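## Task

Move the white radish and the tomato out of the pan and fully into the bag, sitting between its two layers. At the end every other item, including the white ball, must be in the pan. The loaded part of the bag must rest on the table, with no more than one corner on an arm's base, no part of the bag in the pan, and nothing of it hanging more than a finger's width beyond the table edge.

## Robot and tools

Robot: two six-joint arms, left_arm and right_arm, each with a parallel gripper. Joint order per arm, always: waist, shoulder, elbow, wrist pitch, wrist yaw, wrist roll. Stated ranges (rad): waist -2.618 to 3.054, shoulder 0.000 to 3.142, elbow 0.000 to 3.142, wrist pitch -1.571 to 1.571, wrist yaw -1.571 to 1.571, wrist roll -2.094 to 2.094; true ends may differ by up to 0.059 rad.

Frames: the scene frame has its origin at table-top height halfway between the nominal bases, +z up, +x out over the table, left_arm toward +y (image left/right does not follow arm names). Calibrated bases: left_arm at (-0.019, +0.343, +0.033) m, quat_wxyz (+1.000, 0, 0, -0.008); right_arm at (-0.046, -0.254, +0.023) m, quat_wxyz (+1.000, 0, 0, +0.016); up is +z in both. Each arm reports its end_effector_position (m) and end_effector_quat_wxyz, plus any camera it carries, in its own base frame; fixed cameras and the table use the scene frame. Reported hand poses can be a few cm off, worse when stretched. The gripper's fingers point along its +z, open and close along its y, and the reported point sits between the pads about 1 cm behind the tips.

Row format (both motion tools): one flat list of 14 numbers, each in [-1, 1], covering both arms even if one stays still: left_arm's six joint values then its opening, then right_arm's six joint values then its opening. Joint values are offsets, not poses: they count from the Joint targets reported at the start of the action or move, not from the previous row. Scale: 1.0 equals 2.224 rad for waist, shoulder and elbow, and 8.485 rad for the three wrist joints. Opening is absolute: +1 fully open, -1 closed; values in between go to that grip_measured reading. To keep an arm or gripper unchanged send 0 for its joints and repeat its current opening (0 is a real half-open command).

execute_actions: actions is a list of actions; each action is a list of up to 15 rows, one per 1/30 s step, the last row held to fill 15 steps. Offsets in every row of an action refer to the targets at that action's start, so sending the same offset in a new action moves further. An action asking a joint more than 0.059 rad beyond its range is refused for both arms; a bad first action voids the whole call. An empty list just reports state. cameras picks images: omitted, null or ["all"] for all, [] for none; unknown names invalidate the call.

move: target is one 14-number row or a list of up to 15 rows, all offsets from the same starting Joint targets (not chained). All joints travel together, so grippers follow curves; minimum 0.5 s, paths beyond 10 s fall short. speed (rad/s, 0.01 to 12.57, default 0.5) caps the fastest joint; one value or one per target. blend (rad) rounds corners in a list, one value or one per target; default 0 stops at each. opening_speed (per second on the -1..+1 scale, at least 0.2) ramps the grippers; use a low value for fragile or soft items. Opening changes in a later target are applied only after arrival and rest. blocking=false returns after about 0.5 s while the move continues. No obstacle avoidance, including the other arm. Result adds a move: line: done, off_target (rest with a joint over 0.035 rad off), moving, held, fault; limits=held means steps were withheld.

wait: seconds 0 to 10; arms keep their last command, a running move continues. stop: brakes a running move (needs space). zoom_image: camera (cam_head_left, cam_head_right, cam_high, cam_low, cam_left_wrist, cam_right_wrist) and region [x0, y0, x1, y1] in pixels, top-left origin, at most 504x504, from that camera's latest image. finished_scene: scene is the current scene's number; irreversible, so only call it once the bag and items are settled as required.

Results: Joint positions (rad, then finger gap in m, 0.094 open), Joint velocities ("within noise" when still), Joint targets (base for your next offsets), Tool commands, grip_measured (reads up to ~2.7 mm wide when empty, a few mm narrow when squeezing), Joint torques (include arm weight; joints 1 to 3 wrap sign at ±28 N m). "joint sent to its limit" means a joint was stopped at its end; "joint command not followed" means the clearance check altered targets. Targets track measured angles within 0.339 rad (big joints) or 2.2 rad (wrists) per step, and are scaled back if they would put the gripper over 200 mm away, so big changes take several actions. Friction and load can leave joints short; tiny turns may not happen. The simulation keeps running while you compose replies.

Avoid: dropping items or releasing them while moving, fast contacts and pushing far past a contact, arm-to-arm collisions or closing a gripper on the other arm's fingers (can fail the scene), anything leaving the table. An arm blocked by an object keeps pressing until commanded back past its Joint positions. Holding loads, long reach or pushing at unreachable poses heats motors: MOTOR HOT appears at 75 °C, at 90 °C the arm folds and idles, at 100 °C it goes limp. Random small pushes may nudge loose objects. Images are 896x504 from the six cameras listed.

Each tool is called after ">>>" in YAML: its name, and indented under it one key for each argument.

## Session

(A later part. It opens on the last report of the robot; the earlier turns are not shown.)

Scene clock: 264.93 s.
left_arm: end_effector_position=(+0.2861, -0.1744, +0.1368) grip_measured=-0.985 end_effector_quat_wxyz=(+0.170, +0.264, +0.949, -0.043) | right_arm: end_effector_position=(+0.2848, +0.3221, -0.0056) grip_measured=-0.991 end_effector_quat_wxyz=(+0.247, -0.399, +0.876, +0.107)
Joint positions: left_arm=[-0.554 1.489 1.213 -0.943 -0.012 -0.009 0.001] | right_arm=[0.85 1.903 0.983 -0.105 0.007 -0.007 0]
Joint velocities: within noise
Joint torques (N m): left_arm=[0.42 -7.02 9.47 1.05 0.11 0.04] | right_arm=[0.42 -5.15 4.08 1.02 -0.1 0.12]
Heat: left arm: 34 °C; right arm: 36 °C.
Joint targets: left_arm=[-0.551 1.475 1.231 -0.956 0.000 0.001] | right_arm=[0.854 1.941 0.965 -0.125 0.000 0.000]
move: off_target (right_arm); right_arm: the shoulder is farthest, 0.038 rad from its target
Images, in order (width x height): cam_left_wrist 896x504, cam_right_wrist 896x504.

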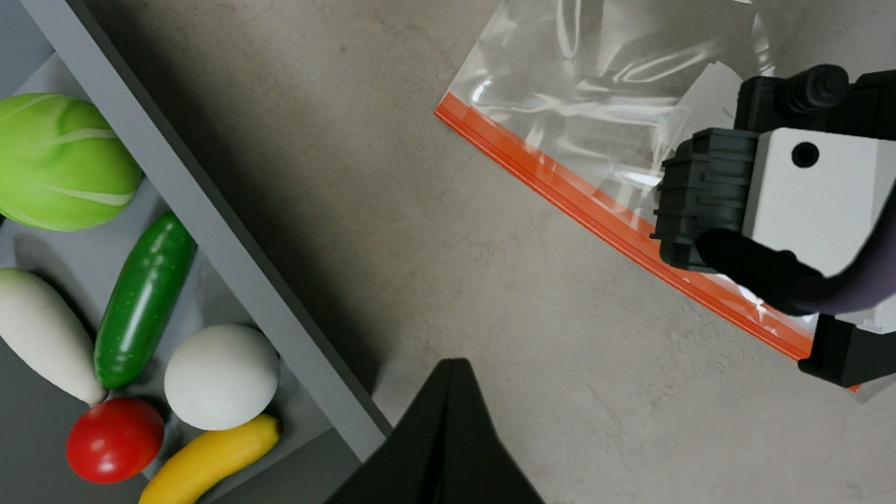

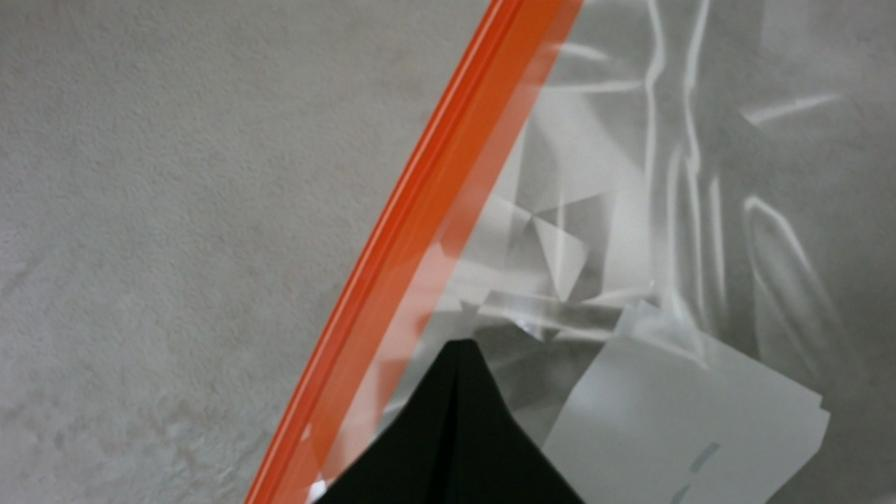

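>>> move:
  target:
    - [0,0,0,0,0,0,-1,0.0165,-0.0345,-0.05,0.0039,0,0,-1]
    - [0,0,0,0,0,0,-1,0.0349,-0.0713,-0.1009,0.0078,0,0,-1]
  cameras: ["cam_right_wrist","cam_left_wrist"]

>>> zoom_image:
  camera: "cam_left_wrist"
  region: [420, 0, 896, 400]

Scene clock: 266.10 s.
left_arm: end_effector_position=(+0.2861, -0.1744, +0.1368) grip_measured=-0.985 end_effector_quat_wxyz=(+0.170, +0.264, +0.949, -0.043) | right_arm: end_effector_position=(+0.2404, +0.3125, -0.0067) grip_measured=-0.991 end_effector_quat_wxyz=(+0.267, -0.426, +0.856, +0.124)
Joint positions: left_arm=[-0.554 1.489 1.213 -0.943 -0.012 -0.009 0.001] | right_arm=[0.921 1.779 0.772 0.033 0.014 -0.007 0]
Joint velocities: within noise
Joint torques (N m): left_arm=[0.4 -7.01 9.5 1.05 0.11 0.05] | right_arm=[0.96 -6.89 2.63 0.37 -0.15 0.11]
Heat: left arm: 34 °C; right arm: 36 °C.
Joint targets: left_arm=[-0.551 1.475 1.231 -0.956 0.000 0.001] | right_arm=[0.931 1.783 0.741 -0.058 0.000 0.000]
move: off_target (right_arm); right_arm: the wrist pitch is farthest, 0.092 rad from its target
Images, in order (width x height): cam_left_wrist 896x504, cam_right_wrist 896x504.

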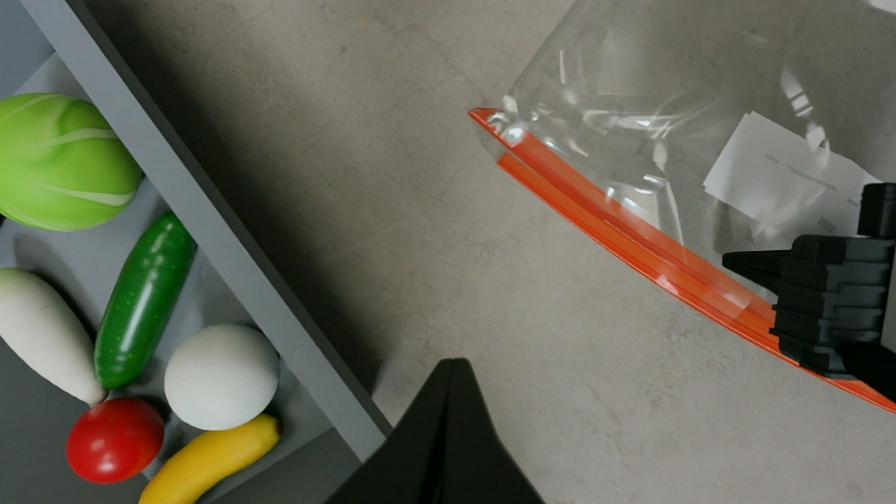

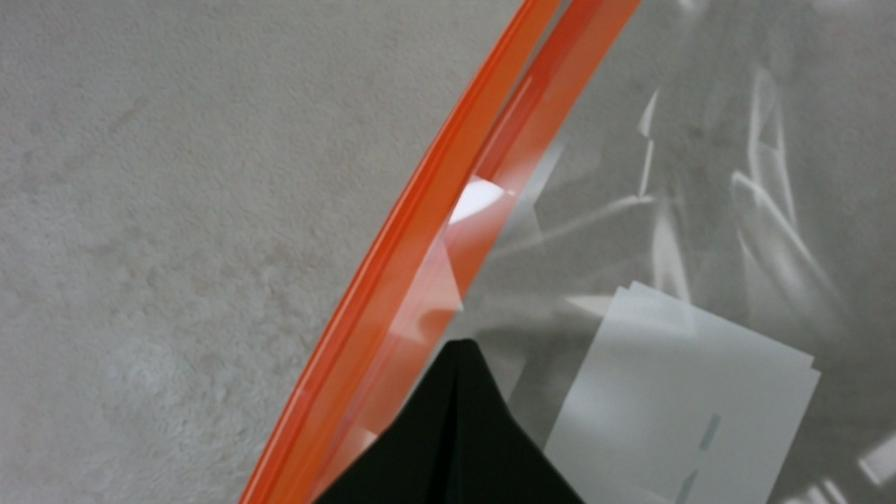

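Scaled by 1.059 from the camera's 896x504 image, which has a finer 1280x720 frame.

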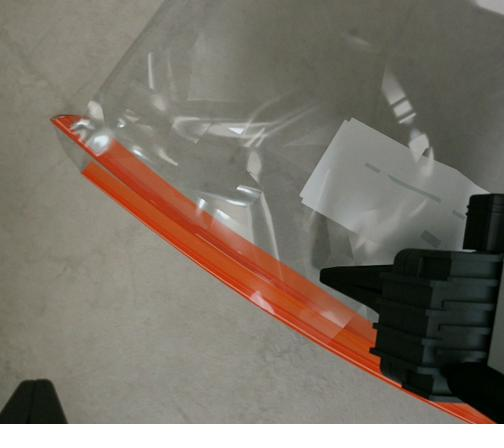

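>>> move:
  target: [0,0,0,0,0,0,-1,0.034,-0.0494,-0.0611,0.0031,0,0,-1]
  cameras: ["cam_right_wrist","cam_left_wrist"]

>>> zoom_image:
  camera: "cam_left_wrist"
  region: [420, 0, 896, 400]

Scene clock: 267.23 s.
left_arm: end_effector_position=(+0.2861, -0.1744, +0.1368) grip_measured=-0.985 end_effector_quat_wxyz=(+0.170, +0.264, +0.949, -0.043) | right_arm: end_effector_position=(+0.1988, +0.3017, -0.0067) grip_measured=-0.991 end_effector_quat_wxyz=(+0.263, -0.457, +0.839, +0.133)
Joint positions: left_arm=[-0.554 1.489 1.213 -0.943 -0.012 -0.009 0.001] | right_arm=[0.996 1.669 0.635 0.061 0.016 -0.007 0]
Joint velocities: within noise
Joint torques (N m): left_arm=[0.4 -7.02 9.52 1.07 0.12 0.04] | right_arm=[1.1 -5.83 2.51 0.37 -0.17 0.11]
Heat: left arm: 34 °C; right arm: 36 °C.
Joint targets: left_arm=[-0.551 1.475 1.231 -0.956 0.000 0.001] | right_arm=[1.007 1.673 0.605 -0.032 0.000 0.000]
move: off_target (right_arm); right_arm: the wrist pitch is farthest, 0.093 rad from its target
Images, in order (width x height): cam_left_wrist 896x504, cam_right_wrist 896x504.

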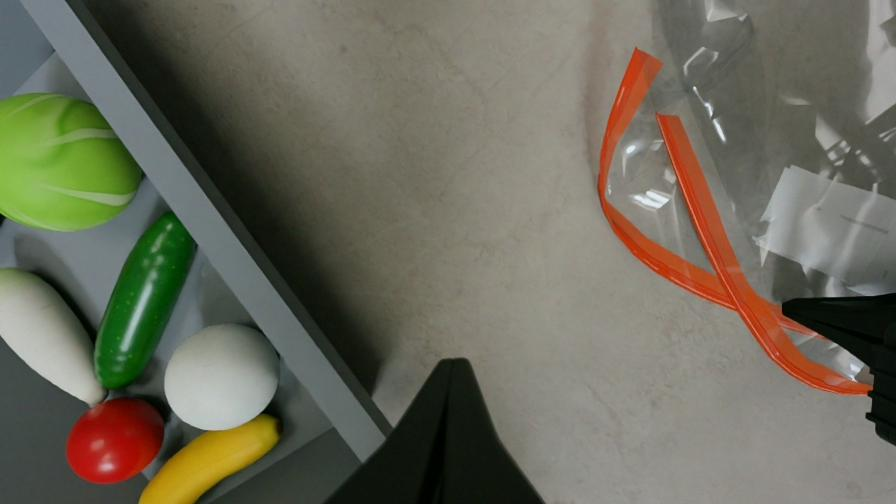

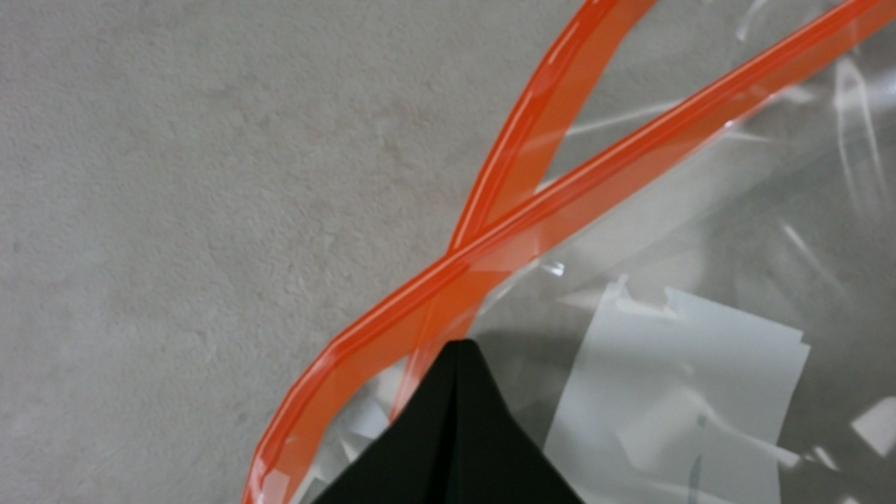

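Scaled by 1.059 from the camera's 896x504 image, which has a finer 1280x720 frame.

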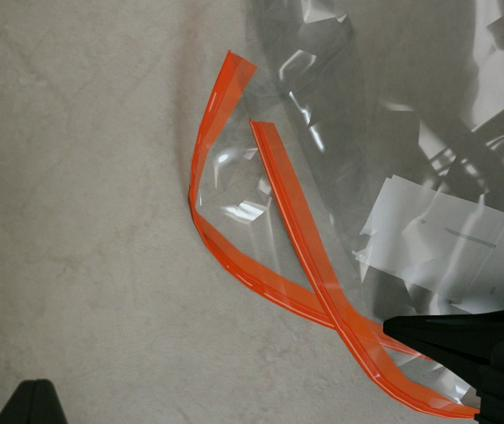

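>>> move:
  target:
    - [0.3656,0,0,0,0,0.0306,0.4,0,0,0,0,0,0,-1]
    - [0.3656,0.1,-0.062,0.0240,0,0.0306,0.4,0,0,0,0,0,0,-1]
  speed: 0.9
  cameras: ["cam_left_wrist","cam_right_wrist"]

Scene clock: 275.47 s.
left_arm: end_effector_position=(+0.3267, +0.0882, +0.0431) grip_measured=+0.398 end_effector_quat_wxyz=(+0.095, -0.006, +0.995, +0.028) | right_arm: end_effector_position=(+0.1988, +0.3017, -0.0067) grip_measured=-0.991 end_effector_quat_wxyz=(+0.263, -0.457, +0.839, +0.133)
Joint positions: left_arm=[0.26 1.702 1.092 -0.762 -0.007 0.248 0.066] | right_arm=[0.996 1.669 0.635 0.061 0.016 -0.007 0]
Joint velocities: within noise
Joint torques (N m): left_arm=[0.32 -7.62 7.08 0.95 0.08 0.06] | right_arm=[1.09 -5.83 2.5 0.35 -0.17 0.12]
Heat: left arm: 35 °C; right arm: 35 °C.
Joint targets: left_arm=[0.262 1.697 1.093 -0.753 0.000 0.260] | right_arm=[1.007 1.673 0.605 -0.032 0.000 0.000]
move: off_target (right_arm); right_arm: the wrist pitch is farthest, 0.093 rad from its target
Images, in order (width x height): cam_left_wrist 896x504, cam_right_wrist 896x504.

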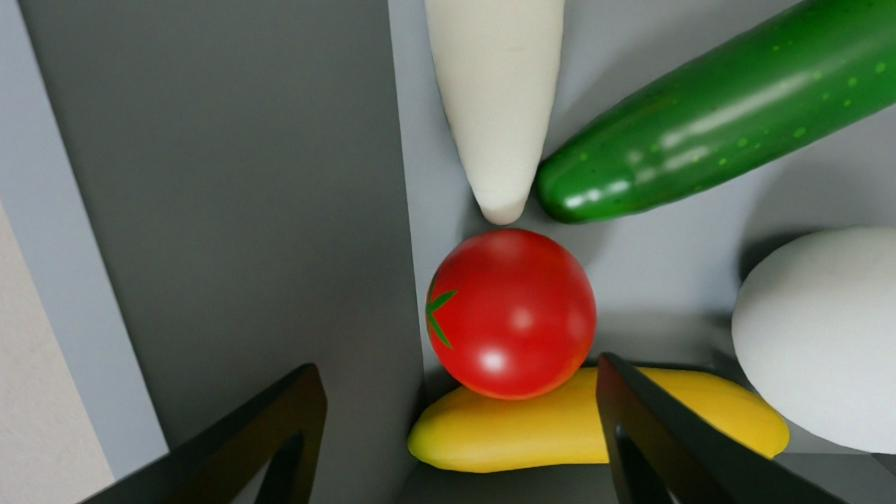

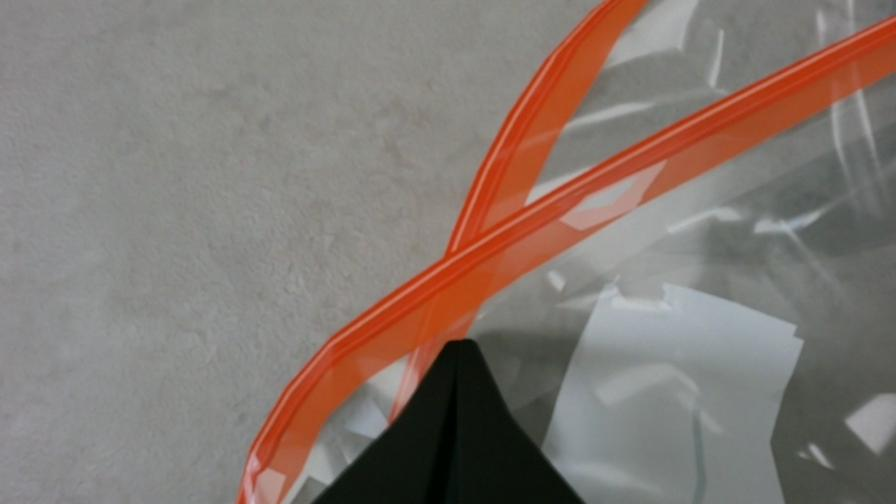

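>>> move:
  target:
    - [0,0.0435,-0.0235,0.0098,0,0,0.4,0,0,0,0,0,0,-1]
    - [0,0.0435,-0.0235,0.0098,0,0,-0.12,0,0,0,0,0,0,-1]
  speed: 0.4
  opening_speed: 0.35
  cameras: ["cam_left_wrist"]

Scene clock: 278.77 s.
left_arm: end_effector_position=(+0.3255, +0.0870, +0.0097) grip_measured=-0.095 end_effector_quat_wxyz=(+0.078, -0.006, +0.997, +0.021) | right_arm: end_effector_position=(+0.1988, +0.3017, -0.0067) grip_measured=-0.991 end_effector_quat_wxyz=(+0.263, -0.457, +0.839, +0.133)
Joint positions: left_arm=[0.26 1.782 1.049 -0.677 -0.002 0.249 0.043] | right_arm=[0.996 1.669 0.635 0.061 0.016 -0.007 0]
Joint velocities: within noise
Joint torques (N m): left_arm=[0.38 -6.69 5.78 0.88 0.04 0.06] | right_arm=[1.11 -5.85 2.5 0.35 -0.17 0.11]
Heat: left arm: 34 °C; right arm: 35 °C.
Joint targets: left_arm=[0.262 1.794 1.041 -0.670 0.000 0.260] | right_arm=[1.007 1.673 0.605 -0.032 0.000 0.000]
move: off_target (right_arm); right_arm: the wrist pitch is farthest, 0.093 rad from its target
Images, in order (width x height): cam_left_wrist 896x504.

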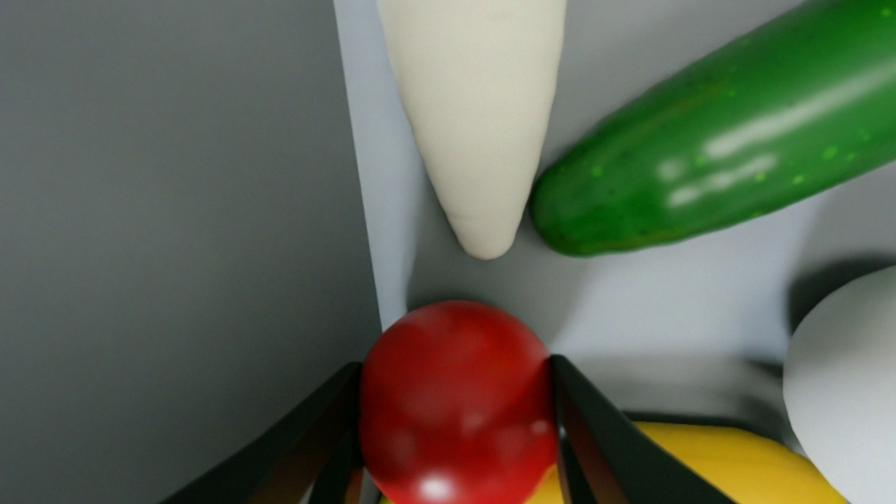

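>>> move:
  target:
    - [0,-0.1434,0.0854,-0.0337,0,0,-0.12,0,0,0,0,0,0,-1]
    - [-0.3876,-0.1434,0.0854,-0.0337,0,-0.0306,-0.12,0,0,0,0,0,0,-1]
  speed: 0.8
  cameras: ["cam_left_wrist","cam_head_right","cam_right_wrist","cam_high"]

Scene clock: 281.33 s.
left_arm: end_effector_position=(+0.2793, -0.1905, +0.1489) grip_measured=-0.103 end_effector_quat_wxyz=(+0.185, +0.296, +0.935, -0.055) | right_arm: end_effector_position=(+0.1988, +0.3017, -0.0067) grip_measured=-0.991 end_effector_quat_wxyz=(+0.263, -0.457, +0.839, +0.133)
Joint positions: left_arm=[-0.599 1.466 1.228 -0.942 -0.001 0.014 0.042] | right_arm=[0.996 1.669 0.635 0.061 0.016 -0.007 0]
Joint velocities: within noise
Joint torques (N m): left_arm=[0.14 -5.15 8.06 1.15 0.02 -0.16] | right_arm=[1.1 -5.83 2.5 0.36 -0.17 0.11]
Heat: left arm: 35 °C; right arm: 35 °C.
Joint targets: left_arm=[-0.600 1.475 1.231 -0.955 0.000 0.001] | right_arm=[1.007 1.673 0.605 -0.032 0.000 0.000]
move: off_target (right_arm); right_arm: the wrist pitch is farthest, 0.093 rad from its target
Images, in order (width x height): cam_head_right 896x504, cam_high 896x504, cam_left_wrist 896x504, cam_right_wrist 896x504.

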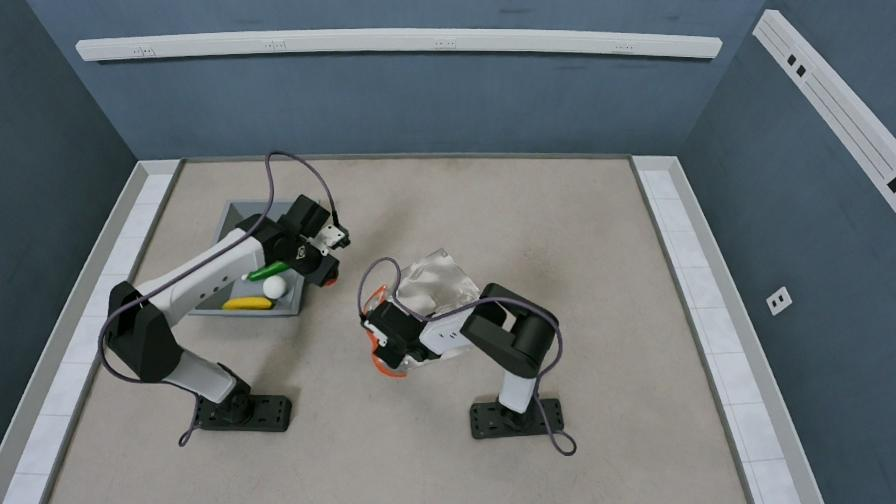

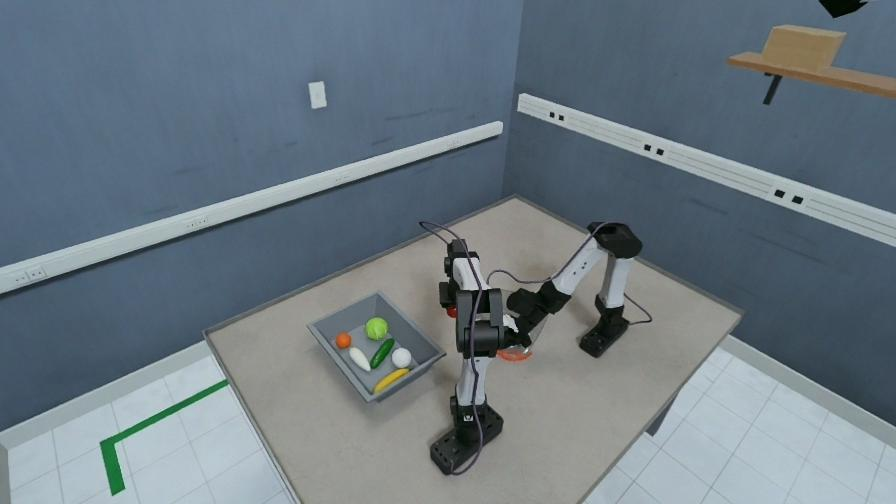

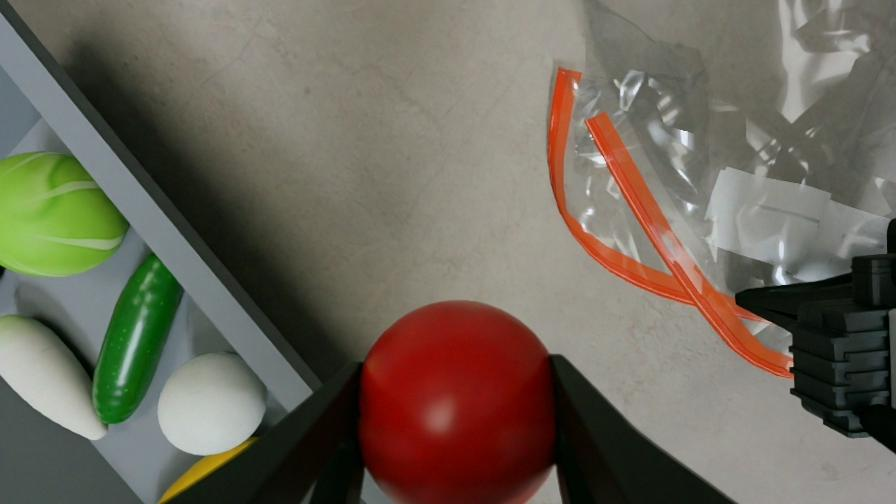

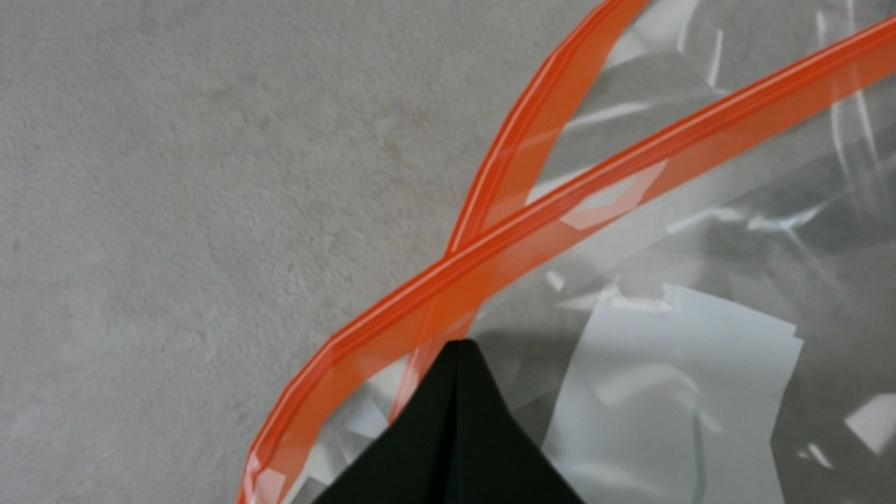

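>>> zoom_image:
  camera: "cam_left_wrist"
  region: [500, 30, 820, 400]

>>> zoom_image:
  camera: "cam_low"
  region: [400, 180, 620, 340]

>>> zoom_image:
  camera: "cam_high"
  region: [430, 220, 640, 380]

Scaled by 1.362 from the camera's 896x504 image, which has a finer 1280x720 frame.

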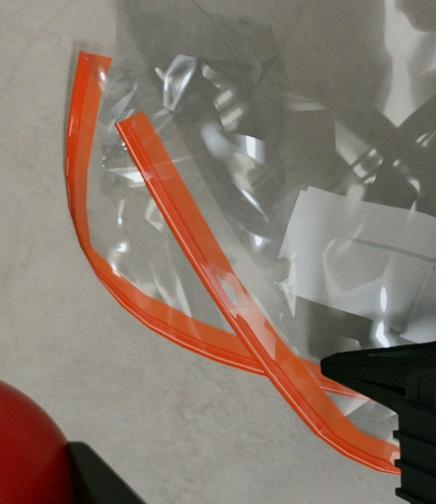

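This scene's latest camera images include none from cam_low. They are from: cam_head_right, cam_high, cam_left_wrist, cam_right_wrist. cam_low's image comes with the result of a call that names it in "cameras".

Scaled by 2.400 from the camera's 896x504 image, which has a finer 1280x720 frame.

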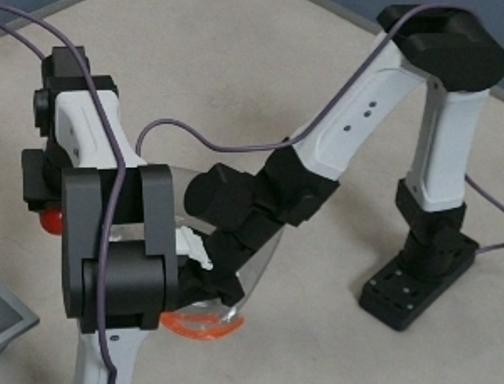

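>>> move:
  target: [0.0669,-0.0329,-0.4902,0.1905,0.0471,0.0306,-0.12,0,0,0,0,0,0,-1]
  speed: 0.8
  cameras: ["cam_left_wrist","cam_head_right","cam_low","cam_high"]

>>> zoom_image:
  camera: "cam_left_wrist"
  region: [400, 0, 896, 400]

>>> zoom_image:
  camera: "cam_low"
  region: [340, 220, 600, 360]

Scene clock: 286.57 s.
left_arm: end_effector_position=(+0.2532, -0.1956, +0.0448) grip_measured=-0.104 end_effector_quat_wxyz=(+0.472, +0.389, +0.763, -0.209) | right_arm: end_effector_position=(+0.1988, +0.3017, -0.0067) grip_measured=-0.991 end_effector_quat_wxyz=(+0.263, -0.457, +0.839, +0.133)
Joint positions: left_arm=[-0.458 1.395 0.161 0.707 0.379 0.266 0.042] | right_arm=[0.996 1.669 0.635 0.061 0.016 -0.007 0]
Joint velocities: within noise
Joint torques (N m): left_arm=[0.72 -2.81 3.56 1.71 0.31 -0.1] | right_arm=[1.09 -5.85 2.5 0.35 -0.17 0.12]
Heat: left arm: 34 °C; right arm: 35 °C.
Joint targets: left_arm=[-0.451 1.402 0.141 0.661 0.400 0.261] | right_arm=[1.007 1.673 0.605 -0.032 0.000 0.000]
move: off_target (left_arm, right_arm); left_arm: the wrist pitch is farthest, 0.046 rad from its target; right_arm: the wrist pitch is farthest, 0.093 rad from its target
Images, in order (width x height): cam_head_right 896x504, cam_high 896x504, cam_low 896x504, cam_left_wrist 896x504.

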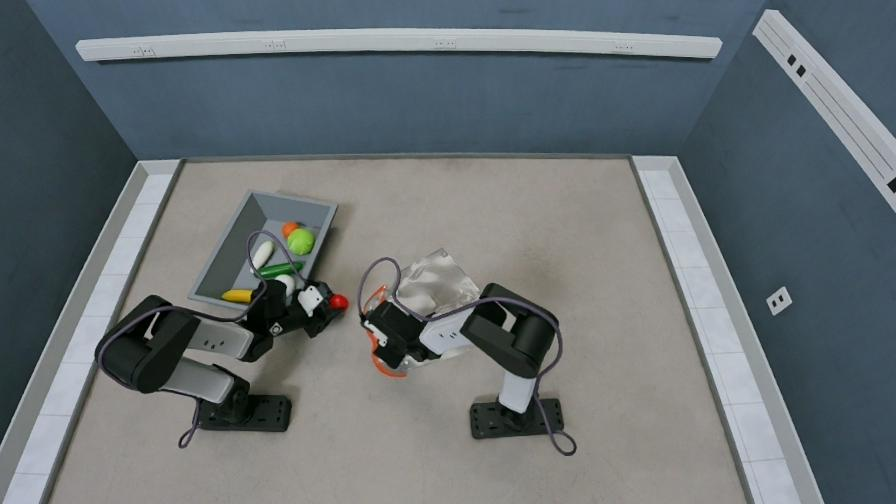

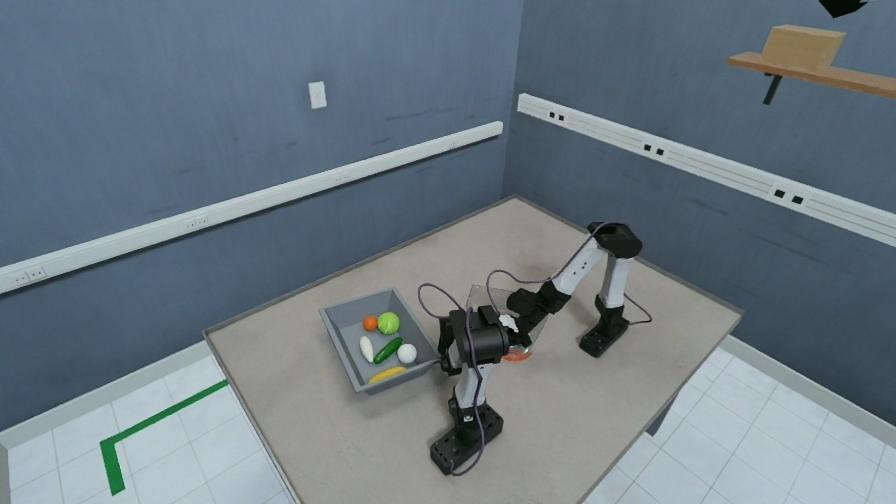

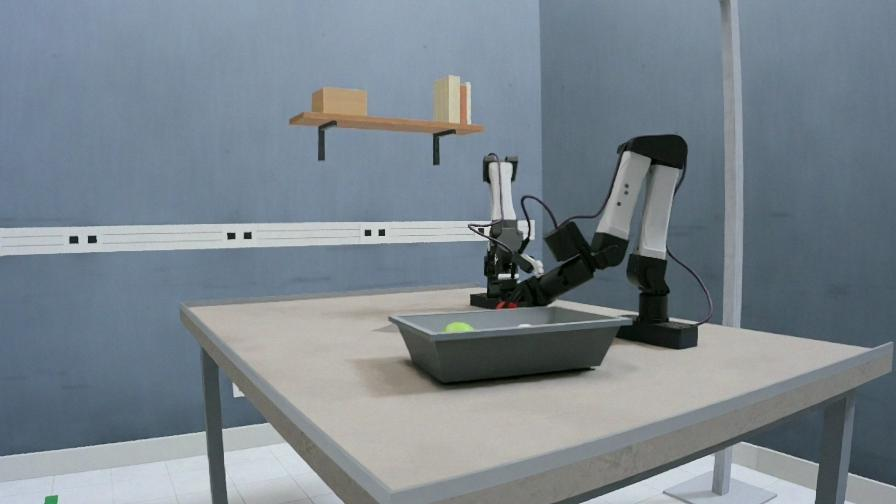

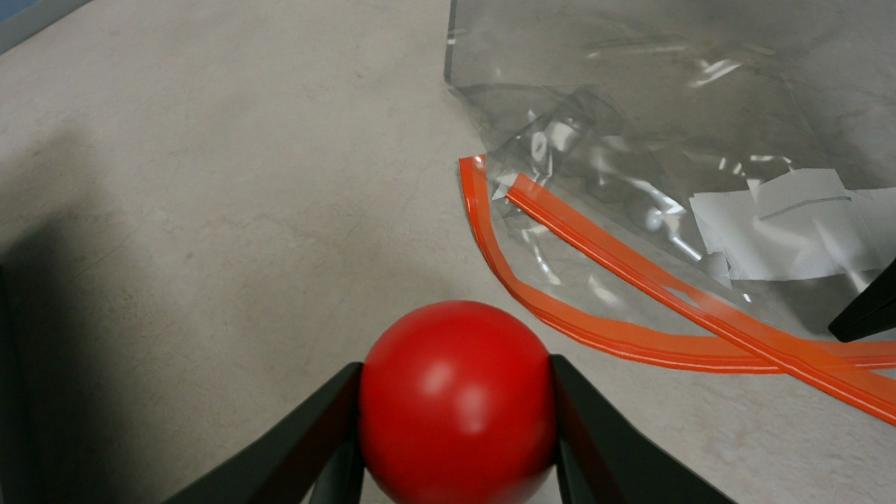

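Scaled by 1.016 from the camera's 896x504 image, which has a finer 1280x720 frame.

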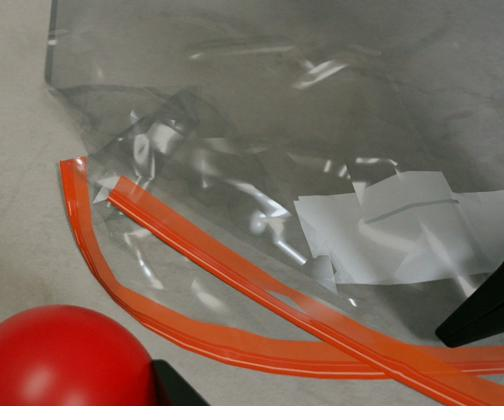

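Scaled by 1.938 from the camera's 896x504 image, which has a finer 1280x720 frame.

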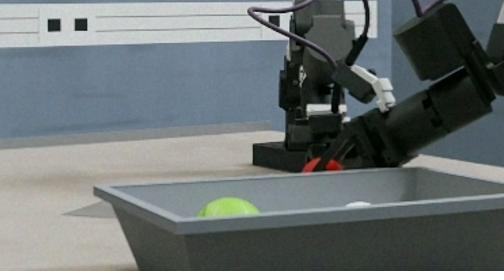

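>>> move:
  target: [-0.0436,0.1941,0.0766,0.0308,0,0,-0.12,0,0,0,0,0,0,-1]
  speed: 0.5
  cameras: ["cam_left_wrist","cam_right_wrist","cam_high"]

Scene clock: 288.60 s.
left_arm: end_effector_position=(+0.2717, -0.2418, +0.0091) grip_measured=-0.104 end_effector_quat_wxyz=(+0.452, +0.425, +0.747, -0.238) | right_arm: end_effector_position=(+0.1988, +0.3017, -0.0067) grip_measured=-0.991 end_effector_quat_wxyz=(+0.263, -0.457, +0.839, +0.133)
Joint positions: left_arm=[-0.542 1.809 0.307 0.957 0.402 0.266 0.042] | right_arm=[0.996 1.669 0.635 0.061 0.016 -0.007 0]
Joint velocities: within noise
Joint torques (N m): left_arm=[-0.28 -3.82 4.36 1.81 0.14 -0.1] | right_arm=[1.11 -5.83 2.48 0.35 -0.17 0.11]
Heat: left arm: 34 °C; right arm: 35 °C.
Joint targets: left_arm=[-0.548 1.834 0.311 0.922 0.400 0.261] | right_arm=[1.007 1.673 0.605 -0.032 0.000 0.000]
move: off_target (right_arm); right_arm: the wrist pitch is farthest, 0.093 rad from its target
Images, in order (width x height): cam_high 896x504, cam_left_wrist 896x504, cam_right_wrist 896x504.

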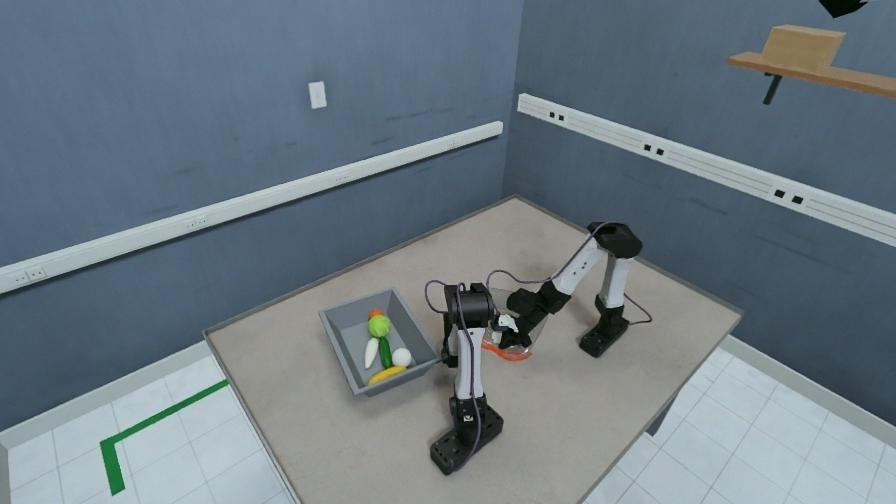

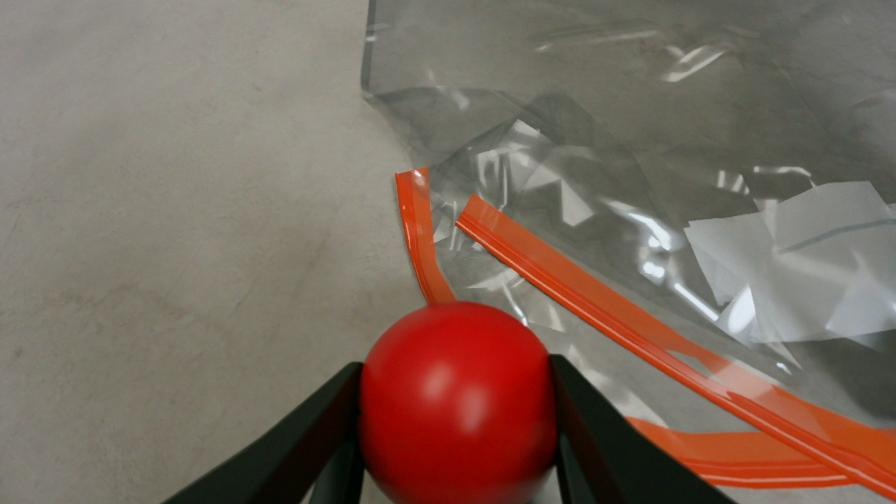

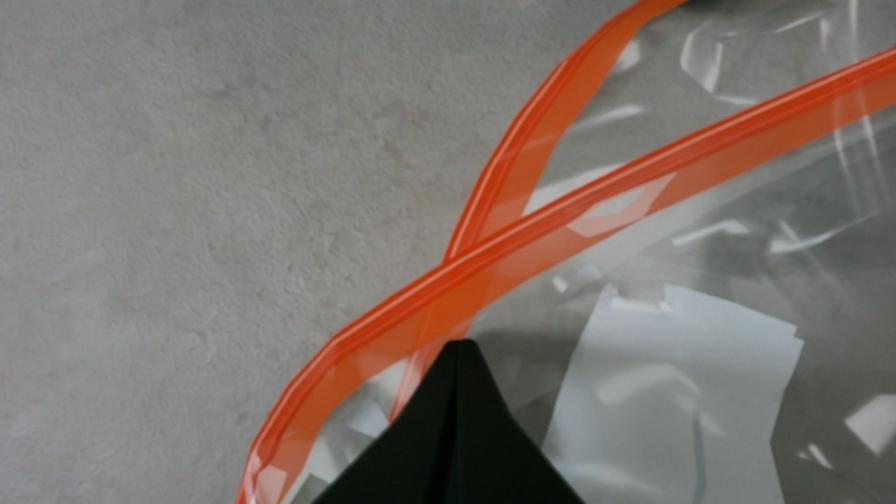

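>>> move:
  target: [-0.021,0.0289,0.0576,-0.0074,0,0,-0.12,0,0,0,0,0,0,-1]
  speed: 0.3
  cameras: ["cam_left_wrist","cam_right_wrist"]

Scene clock: 290.40 s.
left_arm: end_effector_position=(+0.2859, -0.2710, +0.0099) grip_measured=-0.104 end_effector_quat_wxyz=(+0.449, +0.442, +0.736, -0.249) | right_arm: end_effector_position=(+0.1988, +0.3017, -0.0067) grip_measured=-0.991 end_effector_quat_wxyz=(+0.263, -0.457, +0.839, +0.133)
Joint positions: left_arm=[-0.587 1.877 0.429 0.907 0.402 0.266 0.042] | right_arm=[0.996 1.669 0.635 0.061 0.016 -0.007 0]
Joint velocities: within noise
Joint torques (N m): left_arm=[-0.35 -4.9 5.3 1.67 0.12 -0.11] | right_arm=[1.09 -5.85 2.5 0.36 -0.17 0.11]
Heat: left arm: 34 °C; right arm: 35 °C.
Joint targets: left_arm=[-0.595 1.898 0.439 0.859 0.400 0.261] | right_arm=[1.007 1.673 0.605 -0.032 0.000 0.000]
move: off_target (left_arm, right_arm); left_arm: the wrist pitch is farthest, 0.048 rad from its target; right_arm: the wrist pitch is farthest, 0.093 rad from its target
Images, in order (width x height): cam_left_wrist 896x504, cam_right_wrist 896x504.

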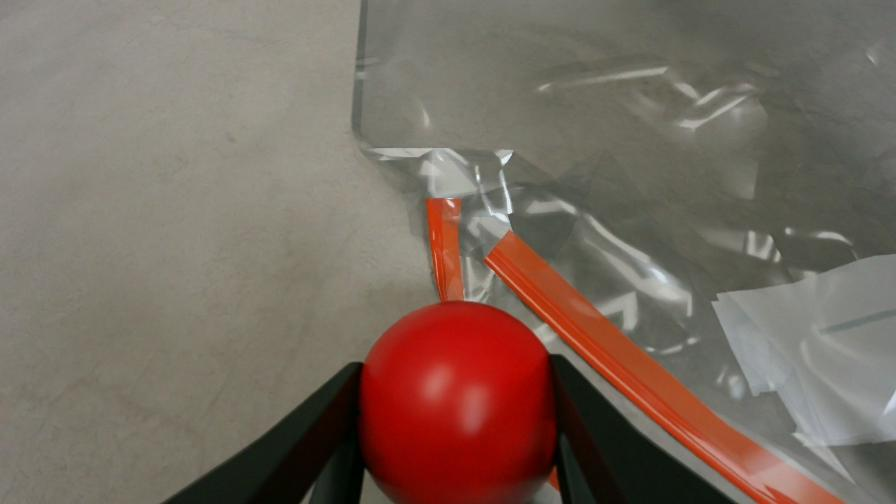

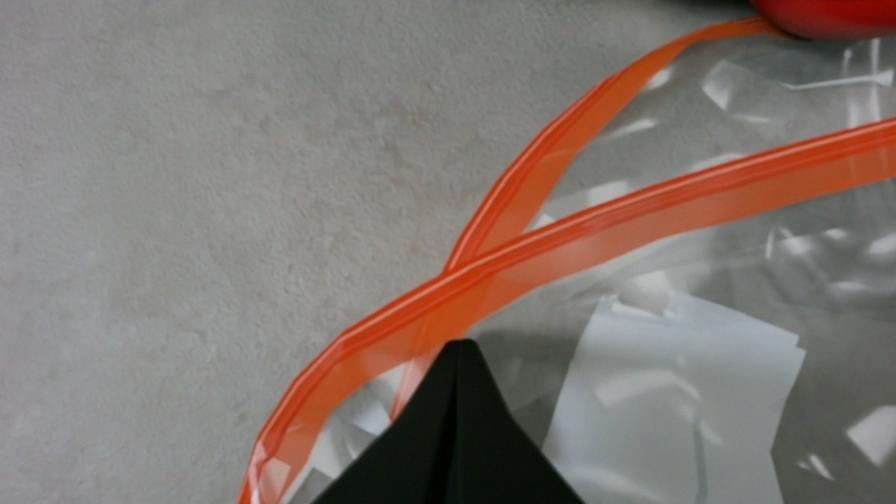

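>>> move:
  target: [-0.038,0.0250,0.0450,-0.0060,0,0,-0.12,0,0,0,0,0,0,-1]
  speed: 0.3
  cameras: ["cam_left_wrist","cam_right_wrist"]

Scene clock: 291.70 s.
left_arm: end_effector_position=(+0.2816, -0.3095, +0.0105) grip_measured=-0.104 end_effector_quat_wxyz=(+0.439, +0.473, +0.716, -0.267) | right_arm: end_effector_position=(+0.1988, +0.3017, -0.0067) grip_measured=-0.991 end_effector_quat_wxyz=(+0.263, -0.457, +0.839, +0.133)
Joint positions: left_arm=[-0.671 1.929 0.53 0.86 0.402 0.266 0.042] | right_arm=[0.996 1.669 0.635 0.061 0.016 -0.007 0]
Joint velocities: within noise
Joint torques (N m): left_arm=[-0.4 -5.41 5.5 1.61 0.12 -0.11] | right_arm=[1.1 -5.83 2.5 0.36 -0.17 0.11]
Heat: left arm: 34 °C; right arm: 35 °C.
Joint targets: left_arm=[-0.680 1.954 0.539 0.808 0.400 0.261] | right_arm=[1.007 1.673 0.605 -0.032 0.000 0.000]
move: off_target (left_arm, right_arm); left_arm: the wrist pitch is farthest, 0.052 rad from its target; right_arm: the wrist pitch is farthest, 0.093 rad from its target
Images, in order (width x height): cam_left_wrist 896x504, cam_right_wrist 896x504.

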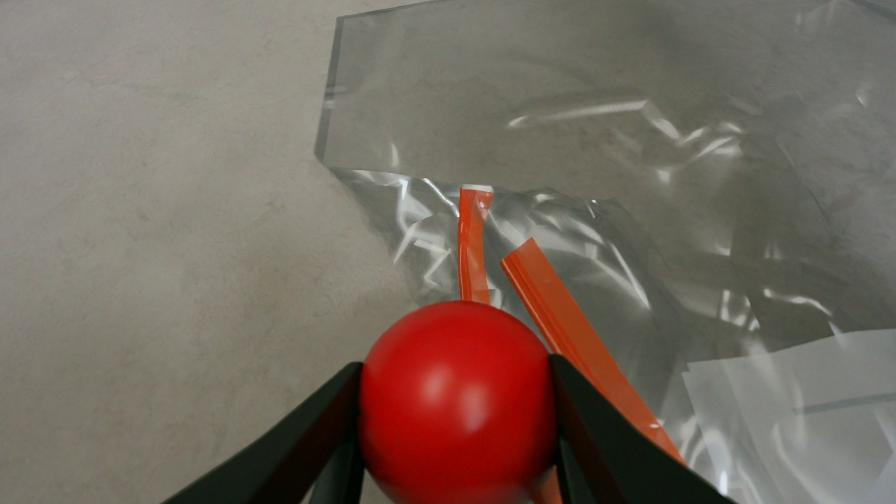

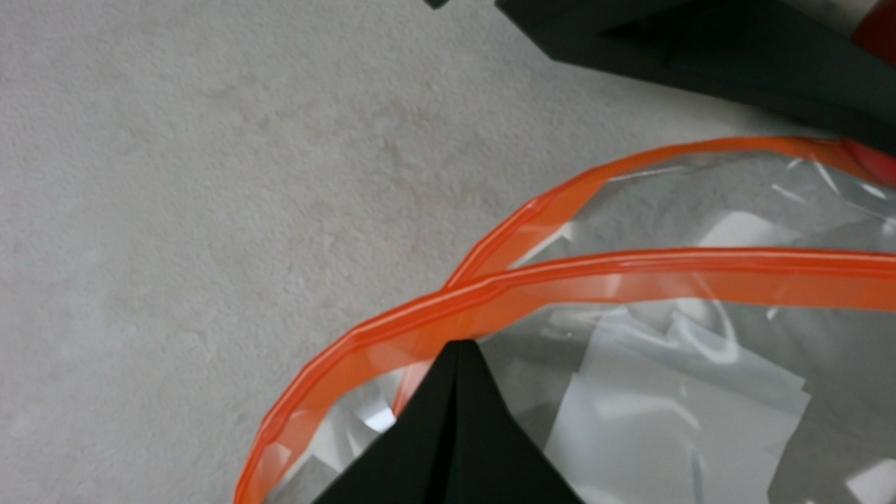

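>>> move:
  target: [0.055,-0.09,-0.085,0.004,0,0,-0.12,0,0,0,0,0,0,-1]
  speed: 0.4
  cameras: ["cam_left_wrist","cam_right_wrist"]

Scene clock: 293.00 s.
left_arm: end_effector_position=(+0.2747, -0.2524, +0.0156) grip_measured=-0.104 end_effector_quat_wxyz=(+0.443, +0.433, +0.747, -0.243) | right_arm: end_effector_position=(+0.1988, +0.3017, -0.0067) grip_measured=-0.991 end_effector_quat_wxyz=(+0.263, -0.457, +0.839, +0.133)
Joint positions: left_arm=[-0.562 1.774 0.359 0.854 0.402 0.266 0.042] | right_arm=[0.996 1.669 0.635 0.061 0.016 -0.007 0]
Joint velocities: within noise
Joint torques (N m): left_arm=[0.59 -7.42 3.64 2.06 0.13 -0.1] | right_arm=[1.11 -5.85 2.5 0.35 -0.17 0.11]
Heat: left arm: 34 °C; right arm: 35 °C.
Joint targets: left_arm=[-0.557 1.753 0.350 0.842 0.400 0.261] | right_arm=[1.007 1.673 0.605 -0.032 0.000 0.000]
move: off_target (right_arm); right_arm: the wrist pitch is farthest, 0.093 rad from its target
Images, in order (width x height): cam_left_wrist 896x504, cam_right_wrist 896x504.

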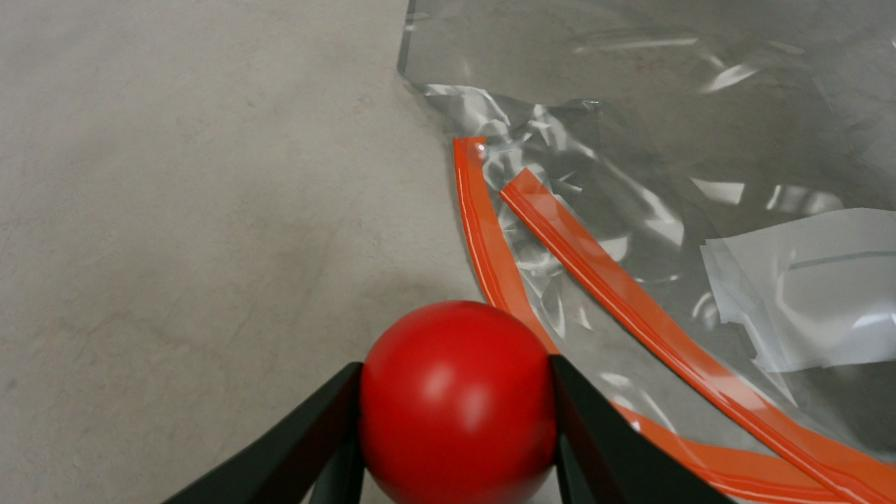

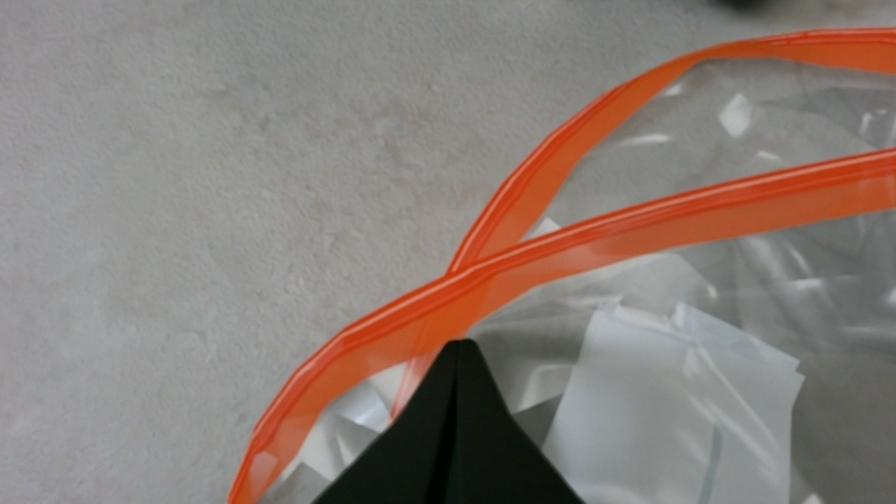

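>>> move:
  target: [0,0,0,0,0,0,-0.12,0,0,0,0,0,-0.185,-1]
  speed: 1.0
  cameras: ["cam_left_wrist","cam_right_wrist"]

Scene clock: 295.93 s.
left_arm: end_effector_position=(+0.2747, -0.2524, +0.0156) grip_measured=-0.104 end_effector_quat_wxyz=(+0.443, +0.433, +0.747, -0.243) | right_arm: end_effector_position=(+0.1936, +0.3030, -0.0082) grip_measured=-0.991 end_effector_quat_wxyz=(-0.281, +0.917, -0.272, +0.081)
Joint positions: left_arm=[-0.562 1.774 0.359 0.854 0.402 0.266 0.042] | right_arm=[1.002 1.669 0.632 0.06 -0.001 -1.562 0]
Joint velocities: within noise
Joint torques (N m): left_arm=[0.58 -7.42 3.66 2.06 0.12 -0.1] | right_arm=[0.5 -5.78 2.77 0.31 -0.08 0.02]
Heat: left arm: 34 °C; right arm: 35 °C.
Joint targets: left_arm=[-0.557 1.753 0.350 0.842 0.400 0.261] | right_arm=[1.007 1.673 0.605 -0.032 0.000 -1.570]
move: off_target (right_arm); right_arm: the wrist pitch is farthest, 0.092 rad from its target
Images, in order (width x height): cam_left_wrist 896x504, cam_right_wrist 896x504.

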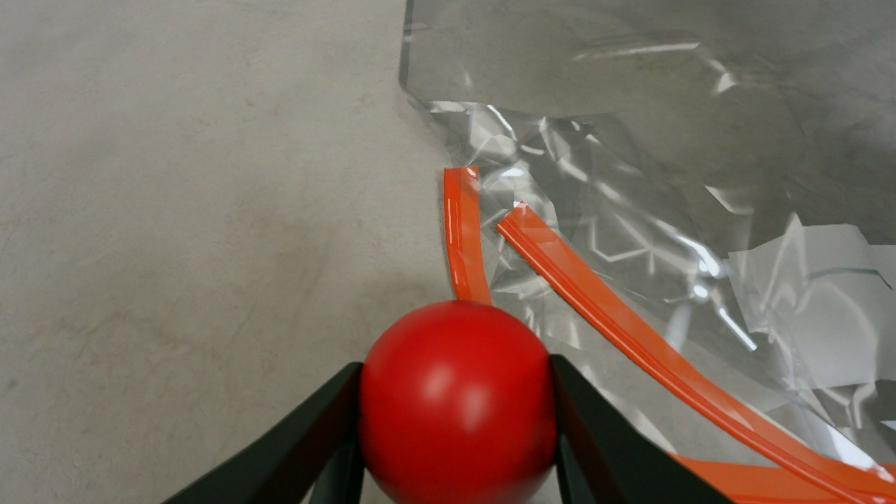

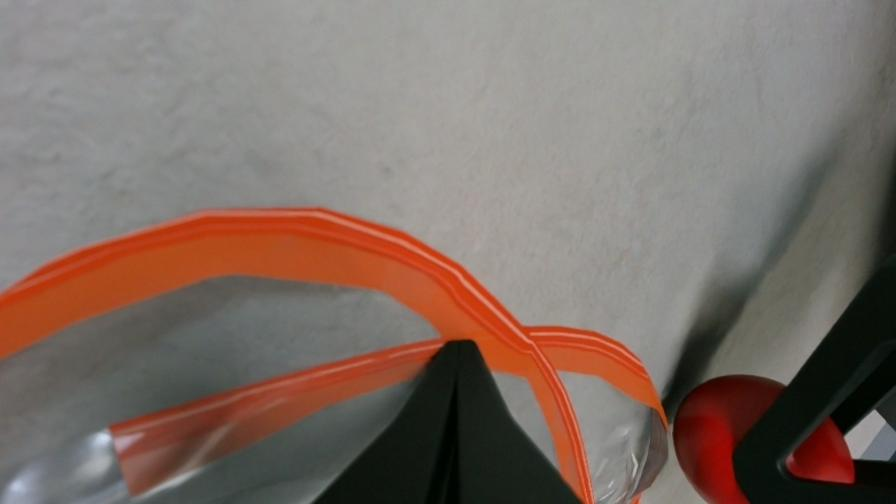

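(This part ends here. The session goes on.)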